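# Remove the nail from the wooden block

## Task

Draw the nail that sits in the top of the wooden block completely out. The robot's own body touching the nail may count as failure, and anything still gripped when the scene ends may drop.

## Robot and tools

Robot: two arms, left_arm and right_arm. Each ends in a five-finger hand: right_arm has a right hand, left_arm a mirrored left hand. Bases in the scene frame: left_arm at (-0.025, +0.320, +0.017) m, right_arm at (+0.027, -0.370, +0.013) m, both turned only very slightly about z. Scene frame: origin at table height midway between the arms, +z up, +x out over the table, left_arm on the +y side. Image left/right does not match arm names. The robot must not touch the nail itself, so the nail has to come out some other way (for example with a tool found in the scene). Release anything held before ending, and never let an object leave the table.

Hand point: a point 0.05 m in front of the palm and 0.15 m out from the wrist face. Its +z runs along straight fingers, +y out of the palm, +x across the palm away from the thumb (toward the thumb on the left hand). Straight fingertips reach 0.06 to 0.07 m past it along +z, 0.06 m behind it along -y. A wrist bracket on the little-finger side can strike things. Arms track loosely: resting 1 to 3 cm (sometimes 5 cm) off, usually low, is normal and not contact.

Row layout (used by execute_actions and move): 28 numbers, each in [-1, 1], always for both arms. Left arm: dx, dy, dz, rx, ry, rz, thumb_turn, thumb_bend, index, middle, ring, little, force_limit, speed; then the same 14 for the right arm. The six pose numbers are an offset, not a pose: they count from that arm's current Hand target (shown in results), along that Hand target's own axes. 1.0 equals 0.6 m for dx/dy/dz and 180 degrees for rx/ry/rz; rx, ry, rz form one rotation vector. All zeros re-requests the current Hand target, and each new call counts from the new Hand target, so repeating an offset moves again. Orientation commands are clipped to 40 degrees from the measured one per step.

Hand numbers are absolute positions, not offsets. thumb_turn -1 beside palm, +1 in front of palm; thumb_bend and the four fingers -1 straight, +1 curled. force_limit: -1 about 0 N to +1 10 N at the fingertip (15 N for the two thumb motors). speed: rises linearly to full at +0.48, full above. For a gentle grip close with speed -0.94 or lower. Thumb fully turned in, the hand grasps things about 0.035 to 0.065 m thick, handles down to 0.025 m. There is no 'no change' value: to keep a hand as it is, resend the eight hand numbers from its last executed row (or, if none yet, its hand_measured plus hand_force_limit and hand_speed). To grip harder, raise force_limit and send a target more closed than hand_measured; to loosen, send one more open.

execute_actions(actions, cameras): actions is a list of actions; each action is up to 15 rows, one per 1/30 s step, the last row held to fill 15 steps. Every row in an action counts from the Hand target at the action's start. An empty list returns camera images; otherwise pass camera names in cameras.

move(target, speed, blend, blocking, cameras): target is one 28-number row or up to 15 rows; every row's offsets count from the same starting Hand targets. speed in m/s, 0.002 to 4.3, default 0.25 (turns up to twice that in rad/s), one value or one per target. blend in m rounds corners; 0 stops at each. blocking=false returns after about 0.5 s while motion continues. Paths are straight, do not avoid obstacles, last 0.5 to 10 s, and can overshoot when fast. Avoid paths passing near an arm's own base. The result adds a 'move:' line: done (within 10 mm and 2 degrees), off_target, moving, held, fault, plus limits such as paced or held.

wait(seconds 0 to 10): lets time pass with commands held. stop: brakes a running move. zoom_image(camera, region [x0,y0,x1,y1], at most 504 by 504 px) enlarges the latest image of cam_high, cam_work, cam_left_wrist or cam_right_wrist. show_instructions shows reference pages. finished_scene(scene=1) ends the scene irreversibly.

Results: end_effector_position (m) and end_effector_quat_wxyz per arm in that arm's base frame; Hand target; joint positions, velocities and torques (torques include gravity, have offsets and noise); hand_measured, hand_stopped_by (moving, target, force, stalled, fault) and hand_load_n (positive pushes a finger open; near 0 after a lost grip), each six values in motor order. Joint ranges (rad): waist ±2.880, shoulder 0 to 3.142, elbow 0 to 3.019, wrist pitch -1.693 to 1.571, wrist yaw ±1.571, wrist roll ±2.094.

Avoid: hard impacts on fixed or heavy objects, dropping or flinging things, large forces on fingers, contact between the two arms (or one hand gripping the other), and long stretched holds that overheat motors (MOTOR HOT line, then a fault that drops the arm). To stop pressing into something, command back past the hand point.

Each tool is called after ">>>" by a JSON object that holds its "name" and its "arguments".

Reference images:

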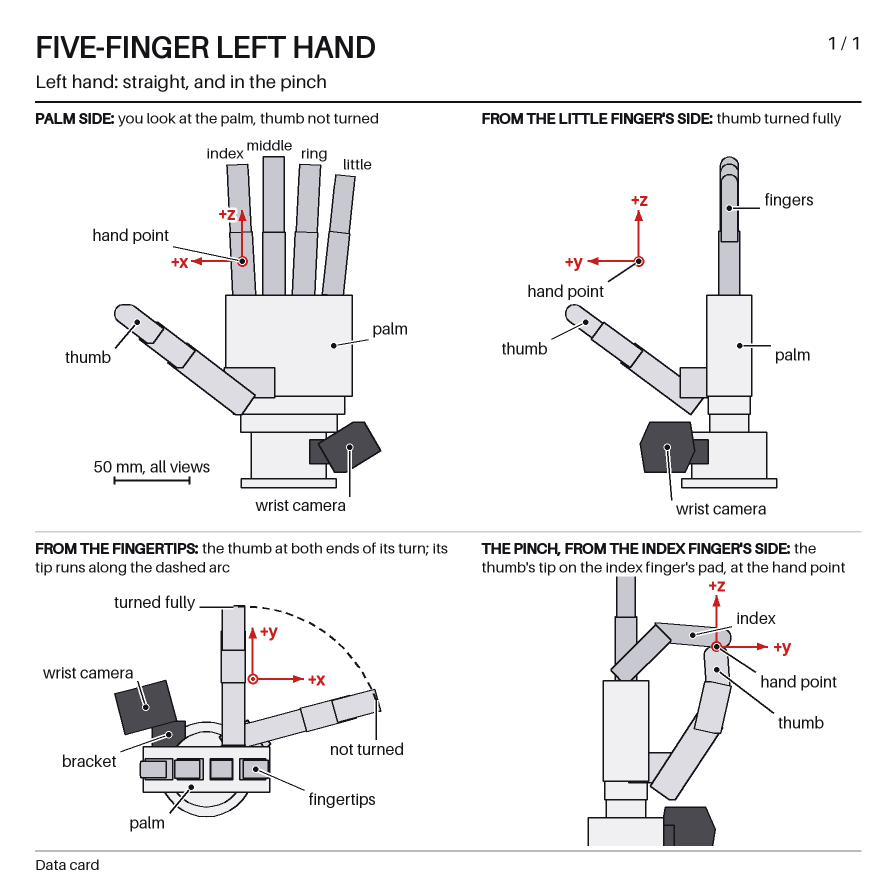

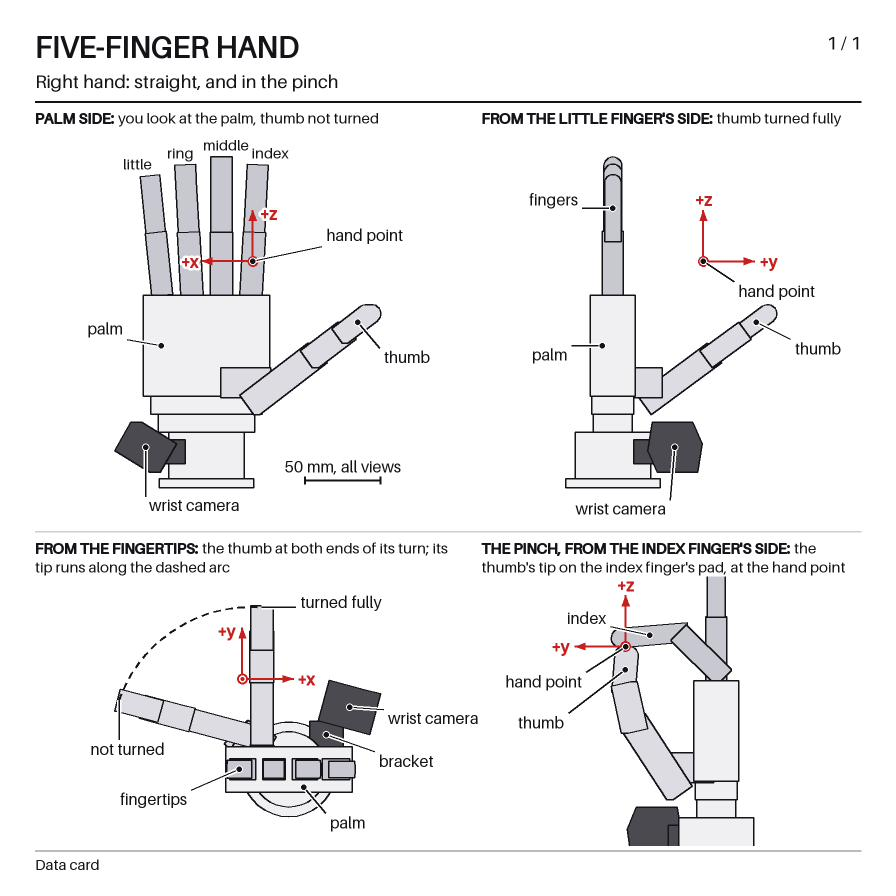

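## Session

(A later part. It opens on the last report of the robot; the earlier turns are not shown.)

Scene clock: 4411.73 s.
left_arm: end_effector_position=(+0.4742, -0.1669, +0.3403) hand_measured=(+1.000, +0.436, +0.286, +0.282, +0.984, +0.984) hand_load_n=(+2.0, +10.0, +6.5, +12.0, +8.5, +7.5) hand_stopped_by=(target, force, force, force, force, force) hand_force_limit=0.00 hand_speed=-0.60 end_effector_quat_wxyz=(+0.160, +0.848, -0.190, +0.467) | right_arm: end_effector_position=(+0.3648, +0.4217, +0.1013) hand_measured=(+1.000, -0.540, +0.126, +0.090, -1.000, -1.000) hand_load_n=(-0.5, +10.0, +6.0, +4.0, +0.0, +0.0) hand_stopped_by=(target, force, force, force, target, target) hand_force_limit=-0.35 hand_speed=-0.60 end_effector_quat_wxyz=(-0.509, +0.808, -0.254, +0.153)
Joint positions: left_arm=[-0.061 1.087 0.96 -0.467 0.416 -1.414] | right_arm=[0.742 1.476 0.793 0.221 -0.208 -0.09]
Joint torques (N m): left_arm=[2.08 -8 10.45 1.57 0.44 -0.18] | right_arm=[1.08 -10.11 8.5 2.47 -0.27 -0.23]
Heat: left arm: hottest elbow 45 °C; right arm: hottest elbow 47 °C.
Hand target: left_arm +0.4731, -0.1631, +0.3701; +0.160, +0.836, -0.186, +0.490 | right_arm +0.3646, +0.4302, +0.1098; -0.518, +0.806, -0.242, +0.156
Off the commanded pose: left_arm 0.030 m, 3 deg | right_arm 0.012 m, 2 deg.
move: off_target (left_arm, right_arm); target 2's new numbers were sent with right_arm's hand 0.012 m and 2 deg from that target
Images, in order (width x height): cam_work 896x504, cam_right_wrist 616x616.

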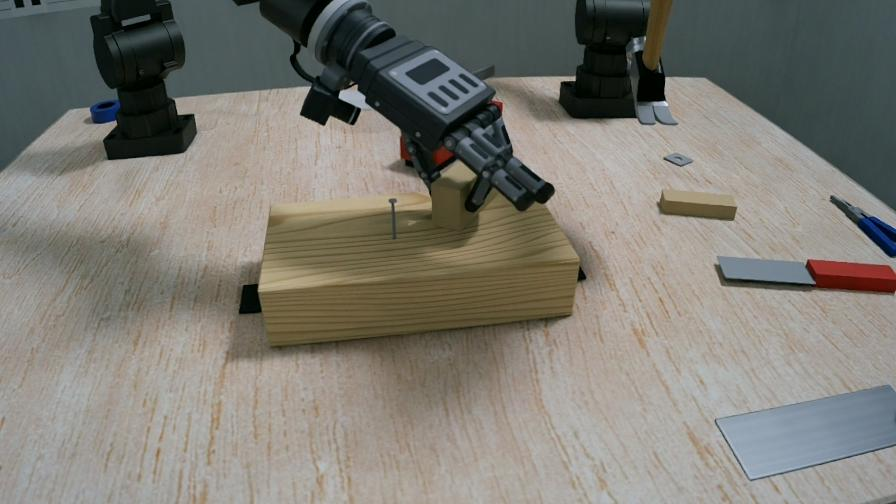

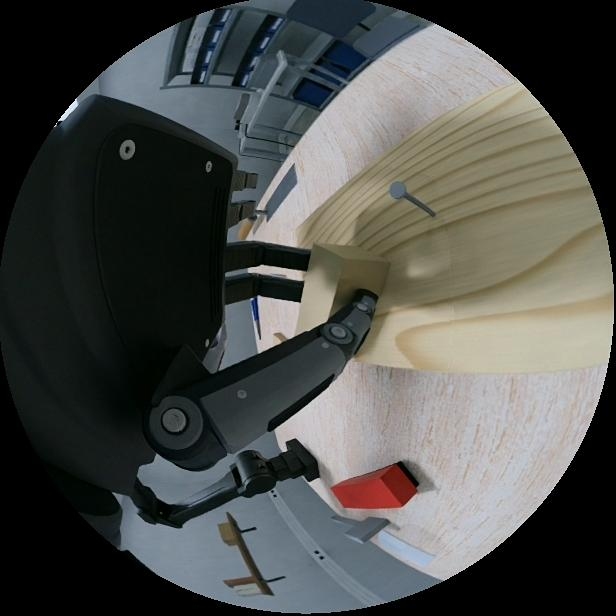

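>>> {"name": "move", "arguments": {"target": [[0,0,0,0,0,0,1,1,1,1,1,1,0,-0.6,0,-0.0987,-0.0451,0,0,0,1,0.1,0.2,0.2,-1,-1,-0.35,-0.6],[0,0,0,0,0,0,1,1,1,1,1,1,0,-0.6,0,-0.0987,-0.0451,0,0,0,1,0.1,0.2,0.2,0.96,0.96,-0.35,0.3],[0,0,0,0,0,0,1,1,1,1,1,1,0,-0.6,0.0232,-0.1173,-0.0043,-0.2444,0,0,1,0.1,0.2,0.2,0.96,0.96,-0.35,0.3]], "speed": 0.2, "cameras": ["all"]}}

>>> {"name": "zoom_image", "arguments": {"camera": "cam_work", "region": [380, 60, 560, 240]}}

Scene clock: 4435.80 s.
left_arm: end_effector_position=(+0.4742, -0.1669, +0.3403) hand_measured=(+1.000, +0.436, +0.286, +0.282, +0.984, +0.984) hand_load_n=(+1.5, +9.5, +6.5, +12.0, +8.0, +7.0) hand_stopped_by=(target, force, force, force, force, force) hand_force_limit=0.00 hand_speed=-0.60 end_effector_quat_wxyz=(+0.160, +0.848, -0.190, +0.467) | right_arm: end_effector_position=(+0.3856, +0.4320, +0.1613) hand_measured=(+1.000, -0.540, +0.126, +0.090, +0.960, +0.960) hand_load_n=(+0.0, +9.5, +5.0, +5.0, +0.0, +0.0) hand_stopped_by=(target, force, force, force, target, target) hand_force_limit=-0.35 hand_speed=0.30 end_effector_quat_wxyz=(-0.168, +0.940, -0.294, +0.047)
Joint positions: left_arm=[-0.061 1.087 0.96 -0.467 0.416 -1.414] | right_arm=[0.784 1.79 1.654 -1.091 -0.072 -0.169]
Joint torques (N m): left_arm=[2.14 -8.06 10.47 1.54 0.44 -0.17] | right_arm=[0.97 -14.74 12.56 0.06 -0.01 -0.23]
Heat: left arm: hottest elbow 45 °C; right arm: hottest elbow 47 °C.
Hand target: left_arm +0.4731, -0.1631, +0.3701; +0.160, +0.836, -0.186, +0.490 | right_arm +0.3910, +0.4449, +0.1751; -0.178, +0.941, -0.283, +0.054
Off the commanded pose: left_arm 0.030 m, 3 deg | right_arm 0.020 m, 2 deg.
move: off_target (left_arm, right_arm); target 2's new numbers were sent with right_arm's hand 0.028 m and 2 deg from that target

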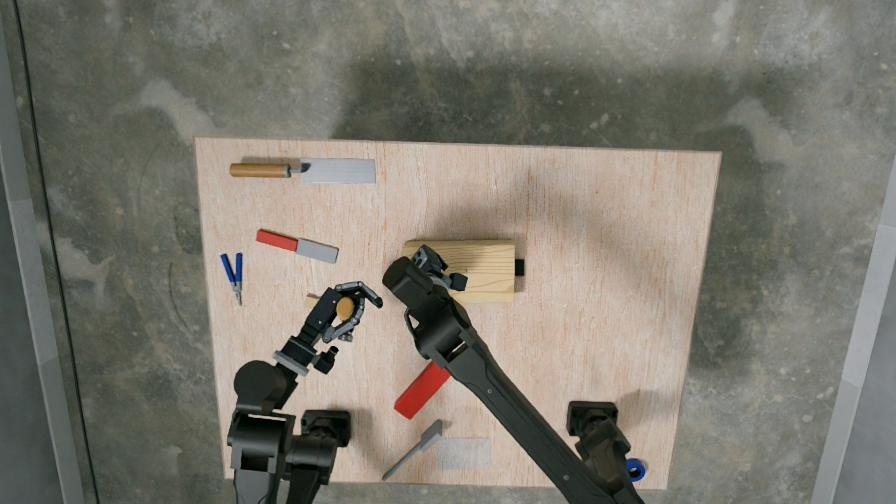

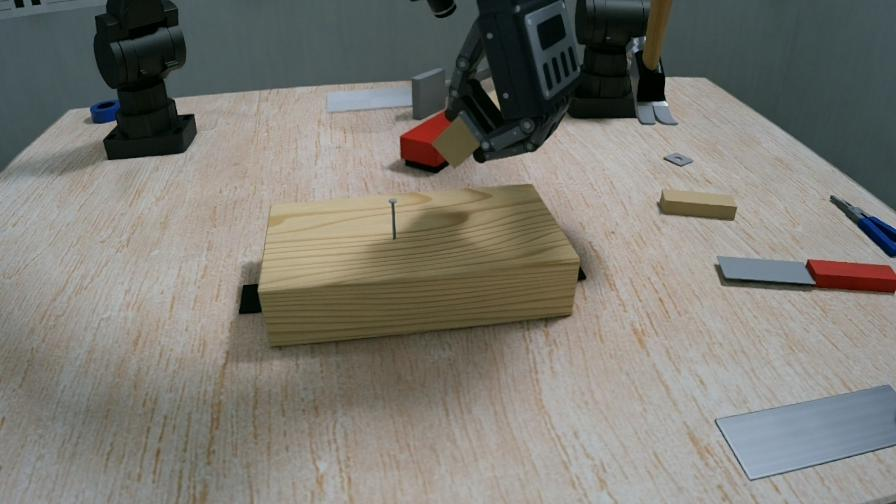

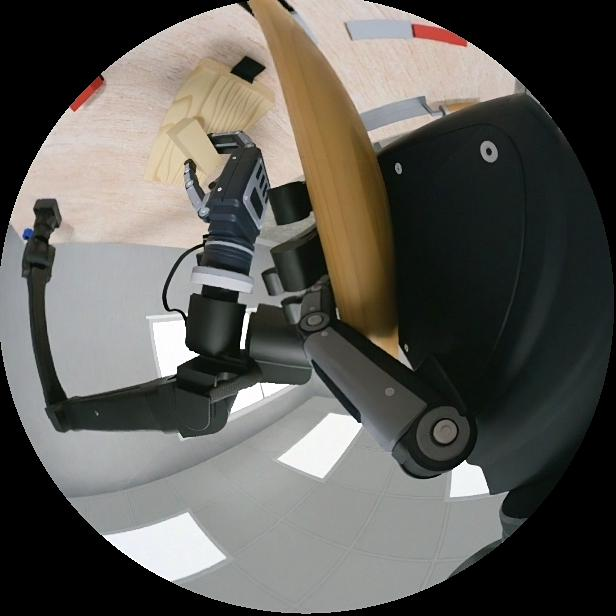

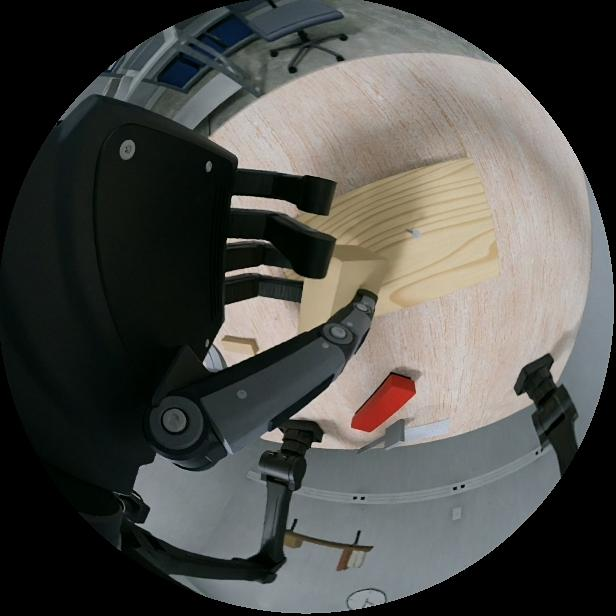

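Scaled by 2.800 from the camera's 896x504 image, which has a finer 1280x720 frame.

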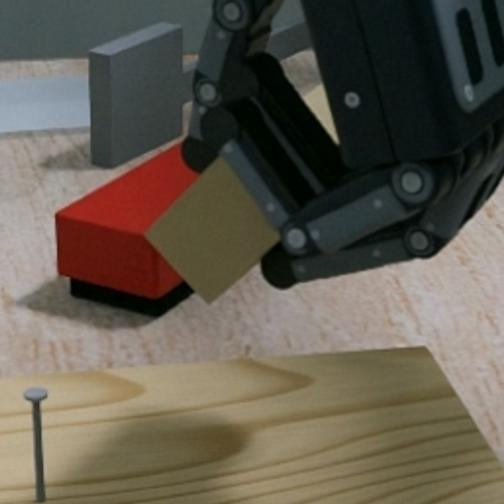

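>>> {"name": "move", "arguments": {"target": [0,0,0,0,0,0,1,1,1,1,1,1,0,-0.6,0,0.0317,0.0807,0,0,0,1,0.1,0.2,0.2,0.96,0.96,-0.35,0.3], "speed": 0.12, "cameras": ["cam_work","cam_right_wrist"]}}

>>> {"name": "zoom_image", "arguments": {"camera": "cam_work", "region": [400, 100, 560, 260]}}

Scene clock: 4442.07 s.
left_arm: end_effector_position=(+0.4742, -0.1669, +0.3403) hand_measured=(+1.000, +0.436, +0.286, +0.282, +0.984, +0.984) hand_load_n=(+1.5, +10.0, +6.5, +12.0, +8.5, +7.5) hand_stopped_by=(target, force, force, force, force, force) hand_force_limit=0.00 hand_speed=-0.60 end_effector_quat_wxyz=(+0.160, +0.848, -0.190, +0.467) | right_arm: end_effector_position=(+0.3894, +0.4358, +0.1211) hand_measured=(+1.000, -0.540, +0.126, +0.090, +0.960, +0.960) hand_load_n=(+0.0, +9.5, +5.0, +4.5, +0.0, +0.0) hand_stopped_by=(target, force, force, force, target, target) hand_force_limit=-0.35 hand_speed=0.30 end_effector_quat_wxyz=(-0.169, +0.940, -0.293, +0.047)
Joint positions: left_arm=[-0.061 1.087 0.96 -0.467 0.416 -1.414] | right_arm=[0.784 1.823 1.594 -0.996 -0.072 -0.169]
Joint torques (N m): left_arm=[2.14 -8 10.45 1.54 0.43 -0.18] | right_arm=[0.91 -15.68 9.11 1.57 -0.02 -0.22]
Heat: left arm: hottest elbow 45 °C; right arm: hottest elbow 47 °C.
Hand target: left_arm +0.4731, -0.1631, +0.3701; +0.160, +0.836, -0.186, +0.490 | right_arm +0.3911, +0.4450, +0.1230; -0.179, +0.941, -0.283, +0.054
Off the commanded pose: left_arm 0.030 m, 3 deg | right_arm 0.010 m, 2 deg.
move: off_target (left_arm)
Images, in order (width x height): cam_work 896x504, cam_right_wrist 616x616.

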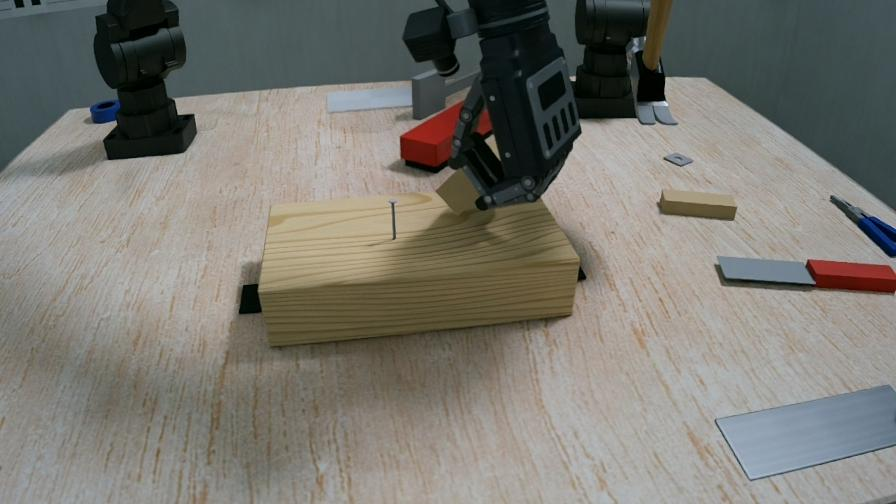

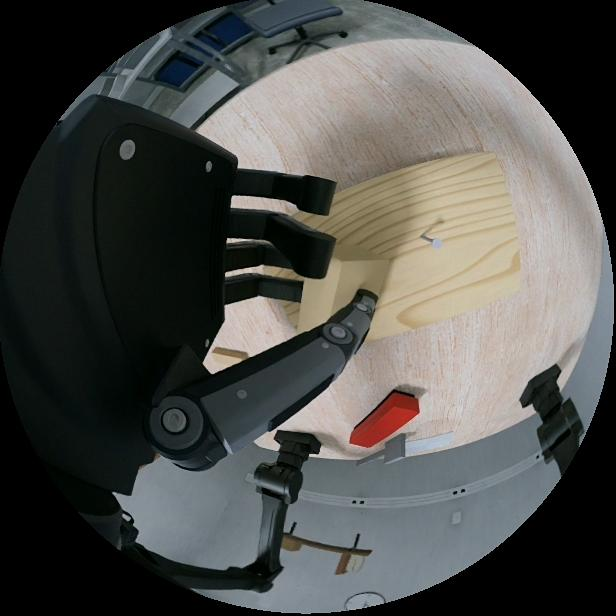

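Scaled by 3.150 from the camera's 896x504 image, which has a finer 1280x720 frame.

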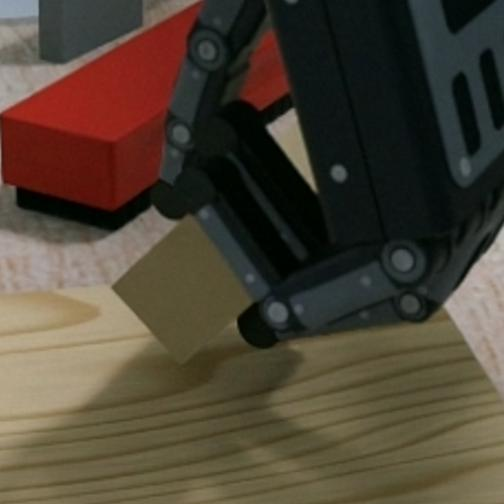

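>>> {"name": "move", "arguments": {"target": [0,0,0,0,0,0,1,1,1,1,1,1,0,-0.6,0,0.0116,0.0295,0,0,0,1,0.1,0.2,0.2,0.96,0.96,-0.35,0.3], "speed": 0.08, "cameras": ["cam_work","cam_right_wrist"]}}

>>> {"name": "zoom_image", "arguments": {"camera": "cam_work", "region": [400, 120, 540, 260]}}

Scene clock: 4447.70 s.
left_arm: end_effector_position=(+0.4742, -0.1669, +0.3403) hand_measured=(+1.000, +0.436, +0.286, +0.282, +0.984, +0.984) hand_load_n=(+1.5, +10.0, +6.5, +12.0, +9.0, +7.5) hand_stopped_by=(target, force, force, force, force, force) hand_force_limit=0.00 hand_speed=-0.60 end_effector_quat_wxyz=(+0.160, +0.848, -0.190, +0.467) | right_arm: end_effector_position=(+0.3904, +0.4368, +0.1085) hand_measured=(+1.000, -0.540, +0.126, +0.090, +0.960, +0.960) hand_load_n=(+0.5, +9.5, +4.5, +4.5, +0.0, +0.0) hand_stopped_by=(target, force, force, force, target, target) hand_force_limit=-0.35 hand_speed=0.30 end_effector_quat_wxyz=(-0.174, +0.939, -0.293, +0.050)
Joint positions: left_arm=[-0.061 1.087 0.96 -0.467 0.416 -1.414] | right_arm=[0.784 1.827 1.564 -0.951 -0.072 -0.169]
Joint torques (N m): left_arm=[2.2 -8 10.45 1.51 0.43 -0.17] | right_arm=[0.97 -15.09 8.7 1.65 -0.03 -0.23]
Heat: left arm: hottest elbow 45 °C; right arm: hottest elbow 47 °C.
Hand target: left_arm +0.4731, -0.1631, +0.3701; +0.160, +0.836, -0.186, +0.490 | right_arm +0.3911, +0.4451, +0.1039; -0.179, +0.941, -0.283, +0.054
Off the commanded pose: left_arm 0.030 m, 3 deg | right_arm 0.009 m, 1 deg.
move: off_target (left_arm)
Images, in order (width x height): cam_work 896x504, cam_right_wrist 616x616.

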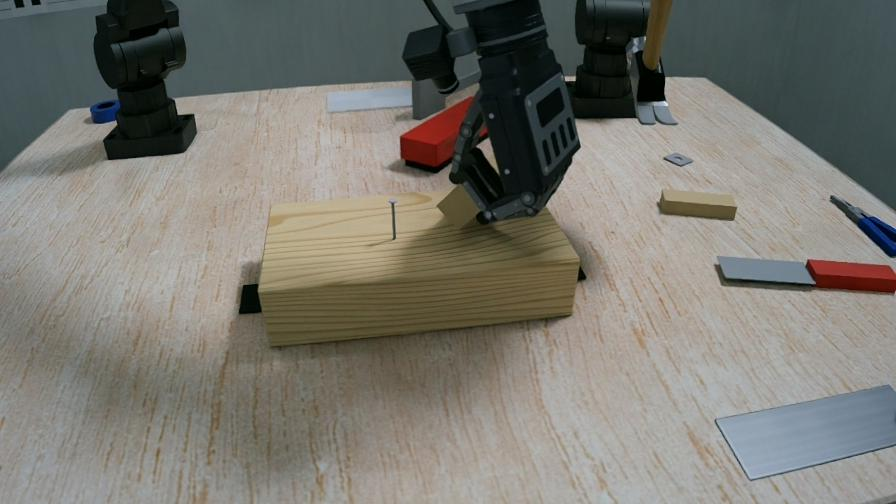

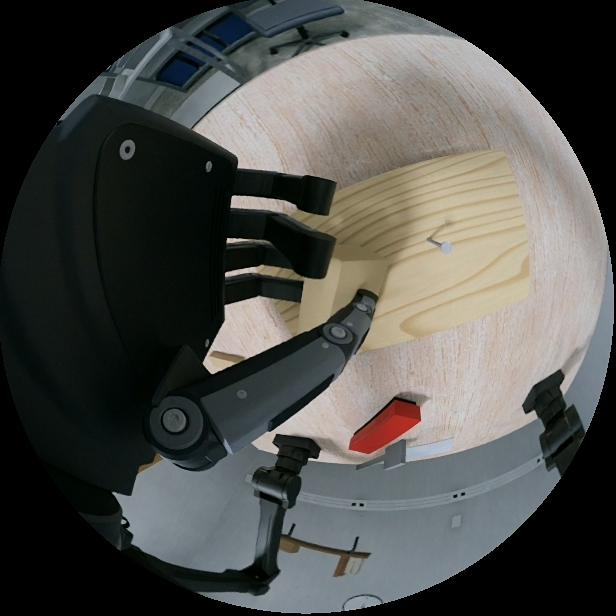

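Scaled by 3.600 from the camera's 896x504 image, which has a finer 1280x720 frame.

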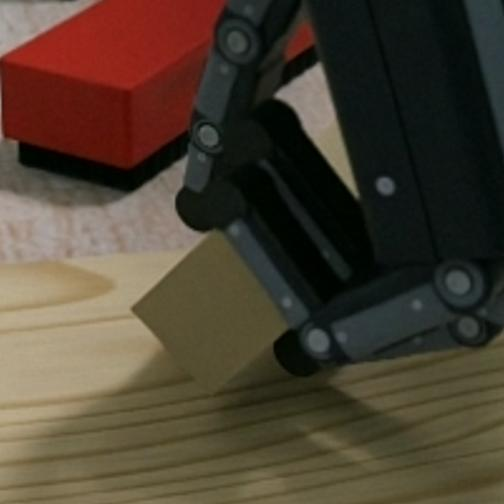

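>>> {"name": "move", "arguments": {"target": [0,0,0,0,0,0,1,1,1,1,1,1,0,-0.6,0,0.0085,0.0217,0,0,0,1,0.1,0.2,0.2,0.96,0.96,-0.35,0.3], "speed": 0.06, "cameras": ["cam_work","cam_right_wrist"]}}

>>> {"name": "zoom_image", "arguments": {"camera": "cam_work", "region": [400, 120, 540, 260]}}

Scene clock: 4452.37 s.
left_arm: end_effector_position=(+0.4742, -0.1669, +0.3403) hand_measured=(+1.000, +0.436, +0.286, +0.282, +0.984, +0.984) hand_load_n=(+2.0, +10.0, +6.5, +12.0, +8.5, +7.5) hand_stopped_by=(target, force, force, force, force, force) hand_force_limit=0.00 hand_speed=-0.60 end_effector_quat_wxyz=(+0.160, +0.848, -0.190, +0.467) | right_arm: end_effector_position=(+0.3908, +0.4371, +0.0983) hand_measured=(+1.000, -0.540, +0.126, +0.088, +0.960, +0.960) hand_load_n=(-1.5, +9.0, +3.0, +5.5, +0.0, +0.0) hand_stopped_by=(target, force, force, force, target, target) hand_force_limit=-0.35 hand_speed=0.30 end_effector_quat_wxyz=(-0.176, +0.939, -0.292, +0.051)
Joint positions: left_arm=[-0.061 1.087 0.96 -0.467 0.416 -1.414] | right_arm=[0.784 1.833 1.545 -0.922 -0.072 -0.17]
Joint torques (N m): left_arm=[2.02 -7.94 10.45 1.54 0.43 -0.18] | right_arm=[0.97 -14.74 8.36 1.85 -0.03 -0.24]
Heat: left arm: hottest elbow 45 °C; right arm: hottest elbow 47 °C.
Hand target: left_arm +0.4731, -0.1631, +0.3701; +0.160, +0.836, -0.186, +0.490 | right_arm +0.3912, +0.4450, +0.0901; -0.179, +0.941, -0.283, +0.054
Off the commanded pose: left_arm 0.030 m, 3 deg | right_arm 0.012 m, 1 deg.
move: off_target (left_arm, right_arm)
Images, in order (width x height): cam_work 896x504, cam_right_wrist 616x616.

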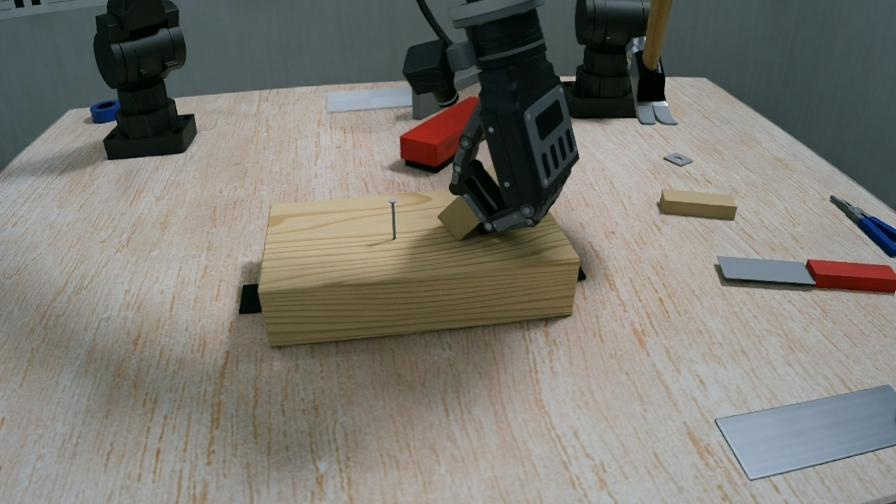

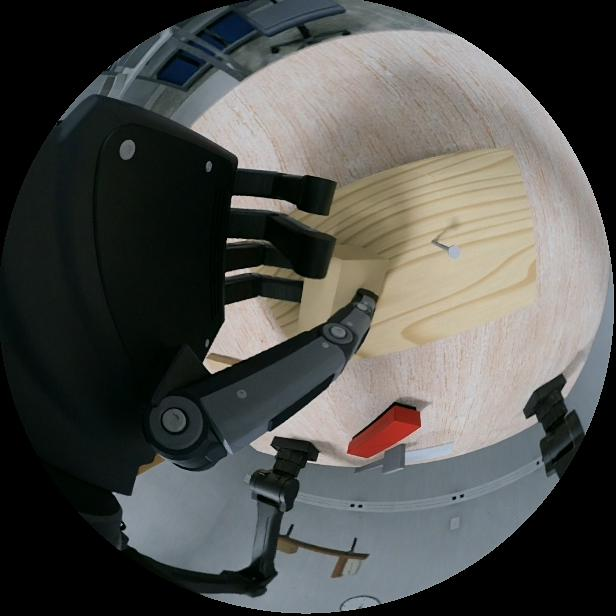

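Scaled by 3.600 from the camera's 896x504 image, which has a finer 1280x720 frame.

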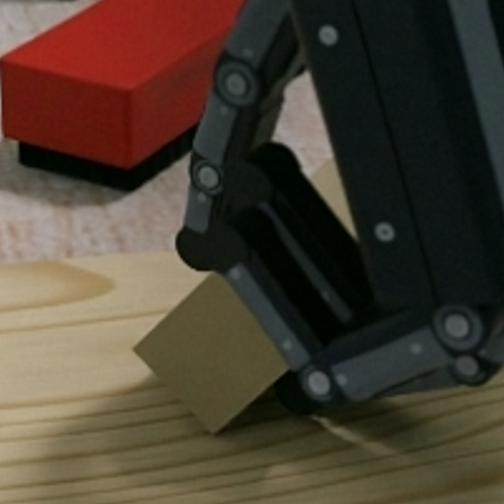

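>>> {"name": "move", "arguments": {"target": [0,0,0,0,0,0,1,1,1,1,1,1,0,-0.6,0,0,0,0,0,0,1,-0.9,0.2,0.2,0.96,0.96,-0.35,-0.5], "speed": 0.06, "cameras": ["cam_work","cam_right_wrist"]}}

>>> {"name": "zoom_image", "arguments": {"camera": "cam_work", "region": [400, 120, 540, 260]}}

Scene clock: 4456.67 s.
left_arm: end_effector_position=(+0.4742, -0.1669, +0.3403) hand_measured=(+1.000, +0.436, +0.286, +0.282, +0.984, +0.984) hand_load_n=(+1.5, +10.0, +6.5, +12.0, +8.5, +7.5) hand_stopped_by=(target, force, force, force, force, force) hand_force_limit=0.00 hand_speed=-0.60 end_effector_quat_wxyz=(+0.160, +0.848, -0.190, +0.467) | right_arm: end_effector_position=(+0.3909, +0.4371, +0.0966) hand_measured=(+1.000, -0.900, +0.126, +0.090, +0.960, +0.960) hand_load_n=(+0.0, +0.0, +0.0, +0.0, +0.0, +0.0) hand_stopped_by=(target, target, force, force, target, target) hand_force_limit=-0.35 hand_speed=-0.50 end_effector_quat_wxyz=(-0.176, +0.939, -0.292, +0.051)
Joint positions: left_arm=[-0.061 1.087 0.96 -0.467 0.416 -1.414] | right_arm=[0.784 1.834 1.542 -0.917 -0.072 -0.17]
Joint torques (N m): left_arm=[2.14 -8.06 10.47 1.54 0.43 -0.17] | right_arm=[1.03 -14.8 8.55 1.58 -0.02 -0.22]
Heat: left arm: hottest elbow 45 °C; right arm: hottest elbow 47 °C.
Hand target: left_arm +0.4731, -0.1631, +0.3701; +0.160, +0.836, -0.186, +0.490 | right_arm +0.3911, +0.4449, +0.0900; -0.178, +0.941, -0.283, +0.054
Off the commanded pose: left_arm 0.030 m, 3 deg | right_arm 0.010 m, 1 deg.
move: off_target (left_arm)
Images, in order (width x height): cam_work 896x504, cam_right_wrist 616x616.

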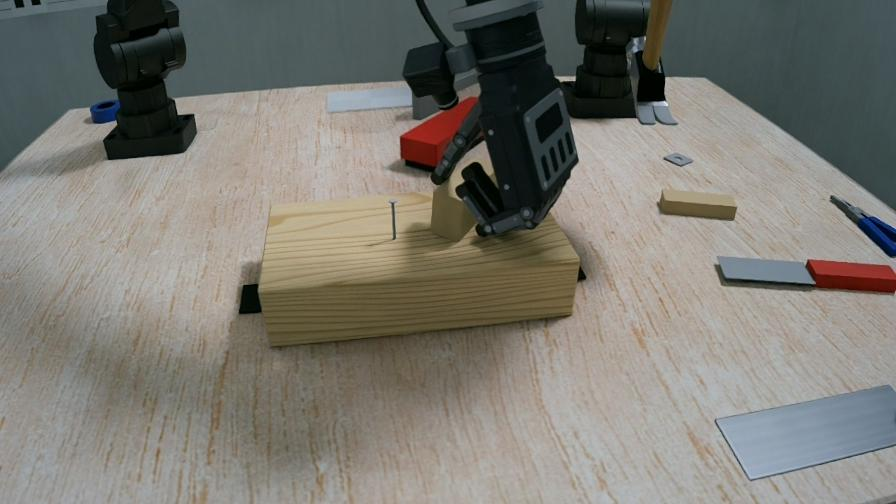

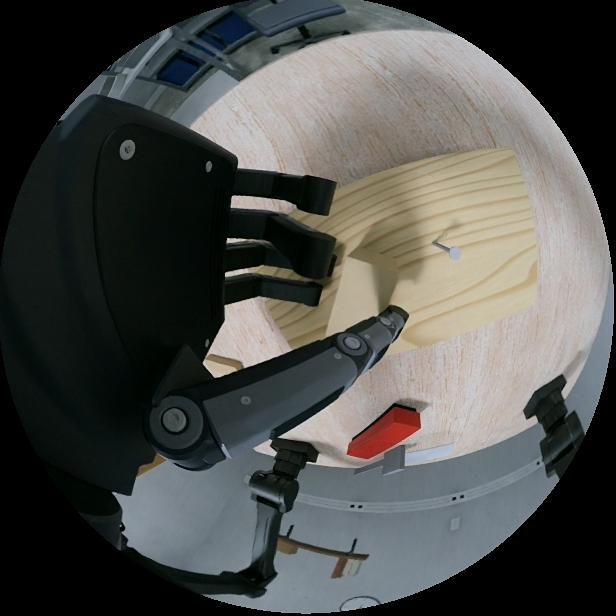

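Scaled by 3.600 from the camera's 896x504 image, which has a finer 1280x720 frame.

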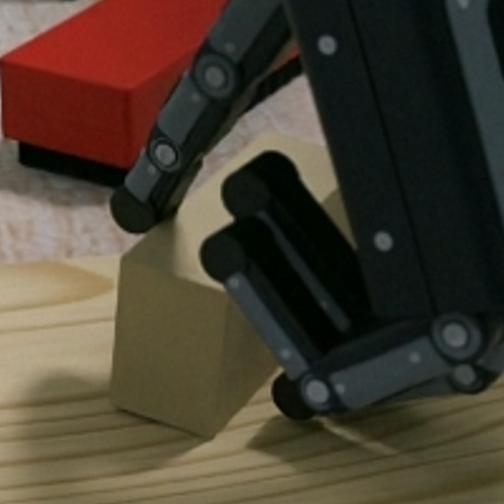

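>>> {"name": "move", "arguments": {"target": [[0,0,0,0,0,0,1,1,1,1,1,1,0,-0.6,0.0006,-0.0215,-0.0274,0,0,0,1,-0.9,0.2,0.2,0.96,0.96,-0.35,-0.5],[0,0,0,0,0,0,1,1,1,1,1,1,0,-0.6,0.0008,-0.0641,-0.136,0,0,0,1,-0.9,0.2,0.2,0.96,0.96,-0.35,-0.5],[0,0,0,0,0,0,1,1,1,1,1,1,0,-0.6,-0.025,0.1002,-0.2185,0.2444,0,0,1,-0.9,0.2,0.2,0.96,0.96,-0.35,-0.5]], "speed": 0.2, "blend": 0.005, "cameras": ["cam_work","cam_high"]}}

>>> {"name": "zoom_image", "arguments": {"camera": "cam_high", "region": [410, 250, 500, 340]}}

>>> {"name": "zoom_image", "arguments": {"camera": "cam_work", "region": [380, 120, 520, 260]}}

Scene clock: 4509.73 s.
left_arm: end_effector_position=(+0.4742, -0.1669, +0.3403) hand_measured=(+1.000, +0.436, +0.286, +0.282, +0.984, +0.984) hand_load_n=(+1.5, +10.0, +6.5, +12.5, +8.5, +7.0) hand_stopped_by=(target, force, force, force, force, force) hand_force_limit=0.00 hand_speed=-0.60 end_effector_quat_wxyz=(+0.160, +0.848, -0.190, +0.467) | right_arm: end_effector_position=(+0.3142, +0.3660, +0.1769) hand_measured=(+1.000, -0.900, +0.126, +0.090, +0.960, +0.960) hand_load_n=(+0.0, +0.0, +0.0, +0.0, +0.0, +0.0) hand_stopped_by=(target, target, force, force, target, target) hand_force_limit=-0.35 hand_speed=-0.50 end_effector_quat_wxyz=(-0.502, +0.817, -0.240, +0.148)
Joint positions: left_arm=[-0.061 1.087 0.96 -0.467 0.416 -1.414] | right_arm=[0.716 1.15 0.744 -0.079 -0.252 -0.131]
Joint torques (N m): left_arm=[2.08 -8 10.47 1.55 0.43 -0.17] | right_arm=[-1.03 -7.36 8.94 3.07 -0.32 0]
Heat: left arm: hottest elbow 45 °C; right arm: hottest elbow 46 °C.
Hand target: left_arm +0.4731, -0.1631, +0.3701; +0.160, +0.836, -0.186, +0.490 | right_arm +0.3212, +0.3665, +0.1900; -0.518, +0.805, -0.242, +0.156
Off the commanded pose: left_arm 0.030 m, 3 deg | right_arm 0.015 m, 2 deg.
move: off_target (left_arm, right_arm)
Images, in order (width x height): cam_high 896x504, cam_work 896x504.

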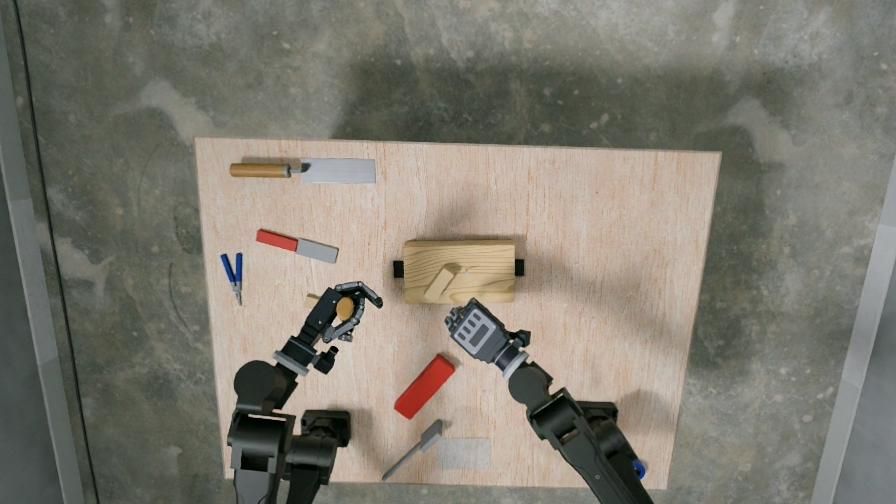

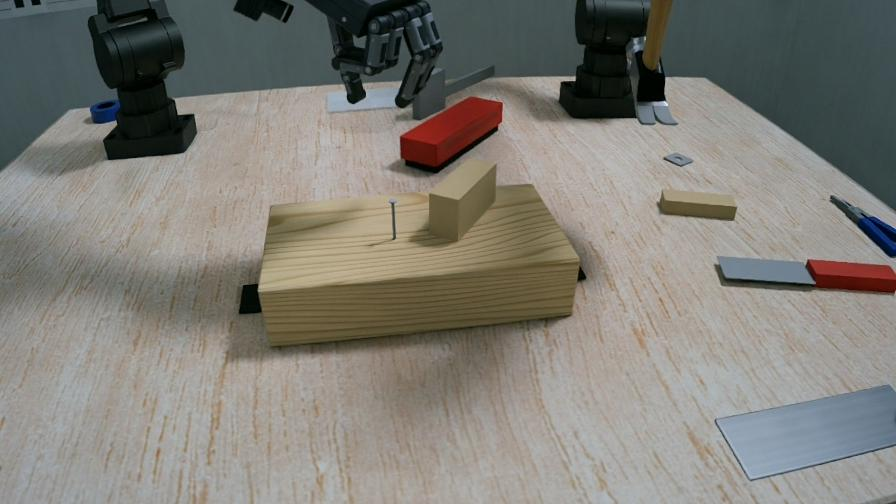

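Scaled by 5.600 from the camera's 896x504 image, which has a finer 1280x720 frame.

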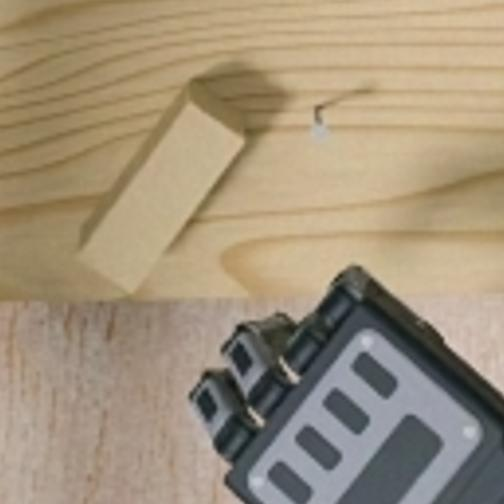

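Scaled by 3.600 from the camera's 896x504 image, which has a finer 1280x720 frame.

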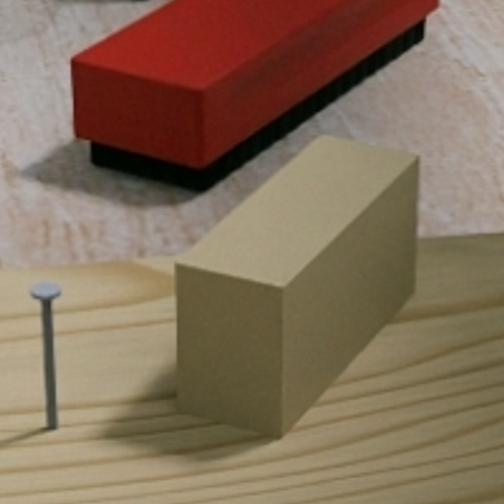

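>>> {"name": "move", "arguments": {"target": [[0,0,0,0,0,0,1,1,1,1,1,1,0,-0.6,0.0213,-0.0178,0.1193,0,0,0,1,-0.7,-0.2,-0.2,-1,-1,-0.35,0.4],[0,0,0,0,0,0,1,1,1,1,1,1,0,-0.6,0.0212,0.0717,0.1603,0,0,0,1,-0.7,-0.2,-0.2,-1,-1,-0.35,0.4]], "speed": 0.12, "cameras": ["cam_work","cam_right_wrist"]}}

>>> {"name": "zoom_image", "arguments": {"camera": "cam_work", "region": [380, 120, 520, 260]}}

Scene clock: 4533.90 s.
left_arm: end_effector_position=(+0.4742, -0.1669, +0.3403) hand_measured=(+1.000, +0.436, +0.286, +0.282, +0.984, +0.984) hand_load_n=(+1.5, +10.0, +6.5, +12.0, +8.5, +7.0) hand_stopped_by=(target, force, force, force, force, force) hand_force_limit=0.00 hand_speed=-0.60 end_effector_quat_wxyz=(+0.160, +0.848, -0.190, +0.467) | right_arm: end_effector_position=(+0.3673, +0.4108, +0.1060) hand_measured=(+1.000, -0.700, -0.200, -0.200, -1.000, -1.000) hand_load_n=(+0.0, +0.0, +0.0, +0.0, +0.0, +0.0) hand_stopped_by=(target, target, target, target, target, target) hand_force_limit=-0.35 hand_speed=0.40 end_effector_quat_wxyz=(-0.508, +0.812, -0.243, +0.153)
Joint positions: left_arm=[-0.061 1.087 0.96 -0.467 0.416 -1.414] | right_arm=[0.716 1.455 0.789 0.199 -0.244 -0.122]
Joint torques (N m): left_arm=[2.08 -8.06 10.45 1.52 0.43 -0.17] | right_arm=[0.67 -9.29 8.23 2.92 -0.07 -0.03]
Heat: left arm: hottest elbow 45 °C; right arm: hottest elbow 47 °C.
Hand target: left_arm +0.4731, -0.1631, +0.3701; +0.160, +0.836, -0.186, +0.490 | right_arm +0.3704, +0.4176, +0.1110; -0.518, +0.805, -0.242, +0.156
Off the commanded pose: left_arm 0.030 m, 3 deg | right_arm 0.009 m, 1 deg.
move: off_target (left_arm)
Images, in order (width x height): cam_work 896x504, cam_right_wrist 616x616.

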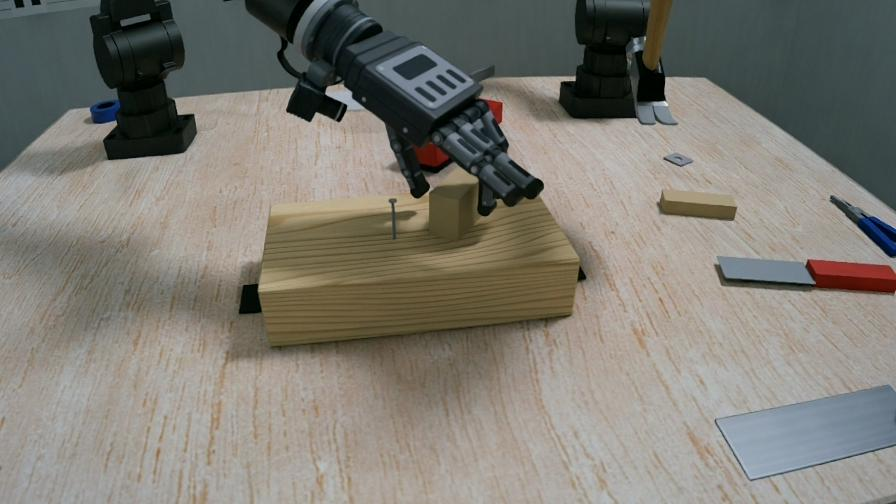

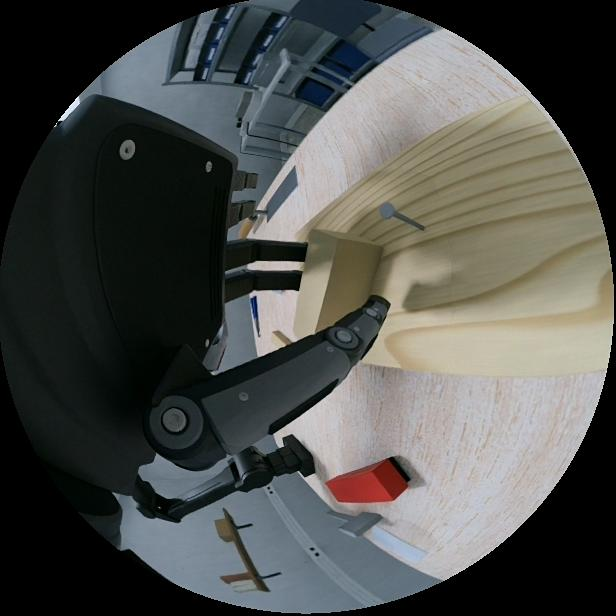

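Scaled by 3.600 from the camera's 896x504 image, which has a finer 1280x720 frame.

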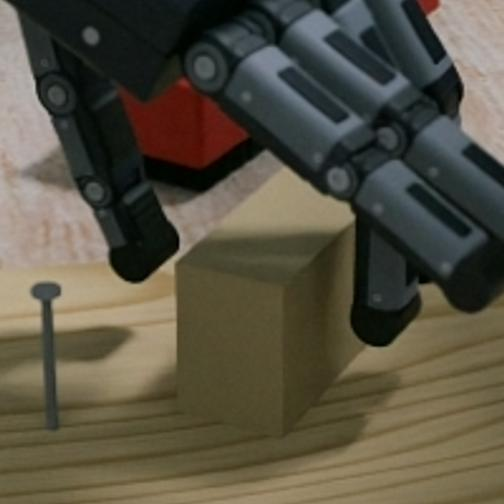

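>>> {"name": "move", "arguments": {"target": [[0,0,0,0,0,0,1,1,1,1,1,1,0,-0.6,0,0,0,0,0,0,1,0.1,0.2,0.2,-1,-1,-0.35,-0.6],[0,0,0,0,0,0,1,1,1,1,1,1,0,-0.6,0,-0.083,-0.038,0,0,0,1,0.1,0.2,0.2,-1,-1,-0.35,-0.6]], "speed": 0.12, "cameras": ["cam_work"]}}

>>> {"name": "zoom_image", "arguments": {"camera": "cam_work", "region": [380, 80, 520, 220]}}

Scene clock: 4541.83 s.
left_arm: end_effector_position=(+0.4742, -0.1669, +0.3403) hand_measured=(+1.000, +0.436, +0.286, +0.282, +0.984, +0.984) hand_load_n=(+1.5, +10.0, +6.5, +12.0, +8.5, +7.5) hand_stopped_by=(target, force, force, force, force, force) hand_force_limit=0.00 hand_speed=-0.60 end_effector_quat_wxyz=(+0.160, +0.848, -0.190, +0.467) | right_arm: end_effector_position=(+0.3610, +0.4054, +0.1385) hand_measured=(+1.000, -0.554, +0.126, +0.090, -1.000, -1.000) hand_load_n=(-4.0, +7.0, +5.0, +1.5, +0.0, +0.0) hand_stopped_by=(target, force, force, force, target, target) hand_force_limit=-0.35 hand_speed=-0.60 end_effector_quat_wxyz=(-0.502, +0.816, -0.247, +0.149)
Joint positions: left_arm=[-0.061 1.087 0.96 -0.467 0.416 -1.414] | right_arm=[0.716 1.377 0.824 0.069 -0.243 -0.121]
Joint torques (N m): left_arm=[2.08 -8 10.45 1.52 0.43 -0.17] | right_arm=[0.38 -9.93 11.81 1.42 -0.08 -0.02]
Heat: left arm: hottest elbow 45 °C; right arm: hottest elbow 47 °C.
Hand target: left_arm +0.4731, -0.1631, +0.3701; +0.160, +0.836, -0.186, +0.490 | right_arm +0.3703, +0.4175, +0.1658; -0.518, +0.805, -0.242, +0.156
Off the commanded pose: left_arm 0.030 m, 3 deg | right_arm 0.031 m, 2 deg.
move: off_target (left_arm, right_arm)
Images, in order (width x height): cam_work 896x504.

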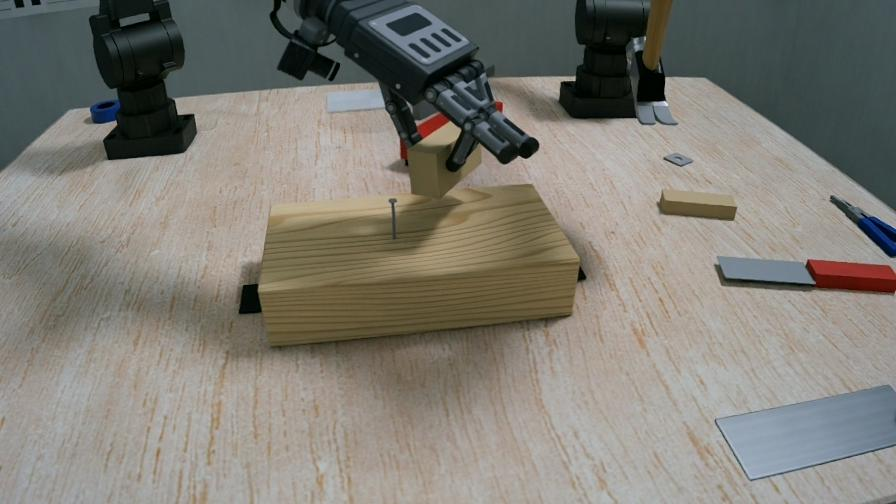

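Scaled by 3.600 from the camera's 896x504 image, which has a finer 1280x720 frame.

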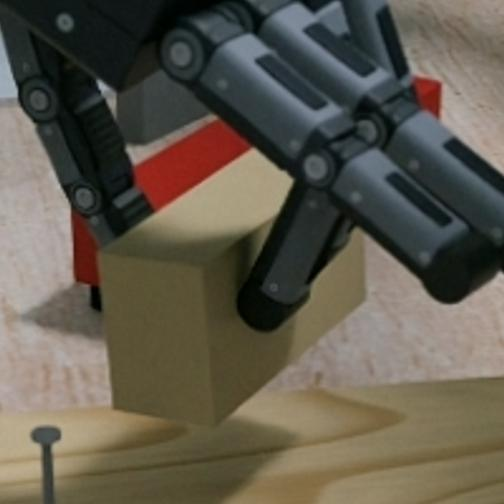

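>>> {"name": "move", "arguments": {"target": [[0,0,0,0,0,0,1,1,1,1,1,1,0,-0.6,0,0,0,0,0,0,1,0.1,0.2,0.2,0.96,0.96,-0.35,0.3],[0,0,0,0,0,0,1,1,1,1,1,1,0,-0.6,-0.015,-0.0131,0.0519,-0.2,0,0,1,0.1,0.2,0.2,0.96,0.96,-0.35,0.3]], "speed": 0.15, "cameras": ["cam_work"]}}

>>> {"name": "zoom_image", "arguments": {"camera": "cam_work", "region": [380, 80, 540, 240]}}

Scene clock: 4553.30 s.
left_arm: end_effector_position=(+0.4742, -0.1669, +0.3403) hand_measured=(+1.000, +0.436, +0.286, +0.282, +0.984, +0.984) hand_load_n=(+1.5, +10.0, +6.5, +12.0, +8.5, +7.0) hand_stopped_by=(target, force, force, force, force, force) hand_force_limit=0.00 hand_speed=-0.60 end_effector_quat_wxyz=(+0.160, +0.848, -0.190, +0.467) | right_arm: end_effector_position=(+0.3736, +0.4348, +0.1450) hand_measured=(+1.000, -0.556, +0.126, +0.090, +0.178, +0.960) hand_load_n=(+5.0, +12.5, +4.0, +0.0, +7.0, +0.0) hand_stopped_by=(target, force, force, force, force, target) hand_force_limit=-0.35 hand_speed=0.30 end_effector_quat_wxyz=(-0.233, +0.926, -0.289, +0.067)
Joint positions: left_arm=[-0.061 1.087 0.96 -0.467 0.416 -1.414] | right_arm=[0.793 1.689 1.455 -0.854 -0.092 -0.149]
Joint torques (N m): left_arm=[2.08 -8.06 10.47 1.55 0.44 -0.17] | right_arm=[0.85 -13.33 12.62 0.47 -0.03 -0.24]
Heat: left arm: hottest elbow 45 °C; right arm: hottest elbow 47 °C.
Hand target: left_arm +0.4731, -0.1631, +0.3701; +0.160, +0.836, -0.186, +0.490 | right_arm +0.3803, +0.4489, +0.1600; -0.244, +0.926, -0.279, +0.074
Off the commanded pose: left_arm 0.030 m, 3 deg | right_arm 0.022 m, 2 deg.
move: off_target (left_arm, right_arm)
Images, in order (width x height): cam_work 896x504.

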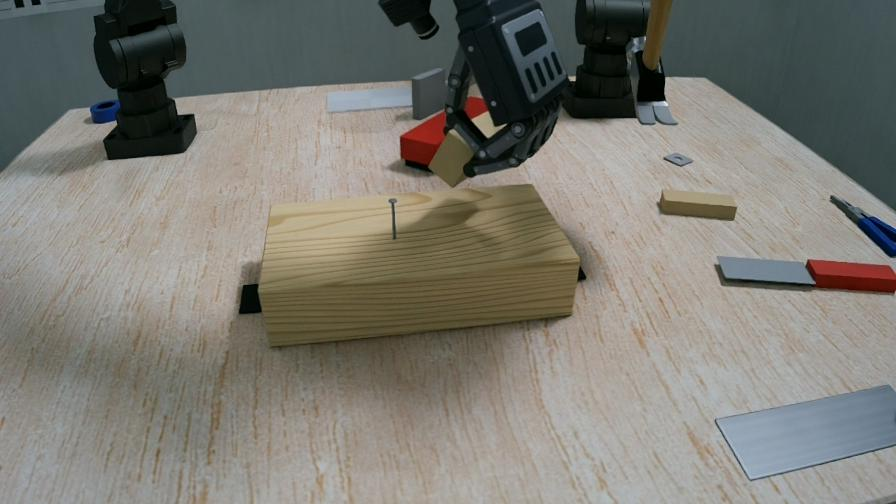

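Scaled by 3.150 from the camera's 896x504 image, which has a finer 1280x720 frame.

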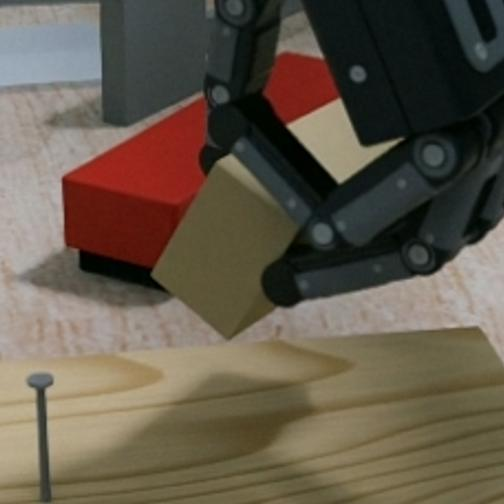

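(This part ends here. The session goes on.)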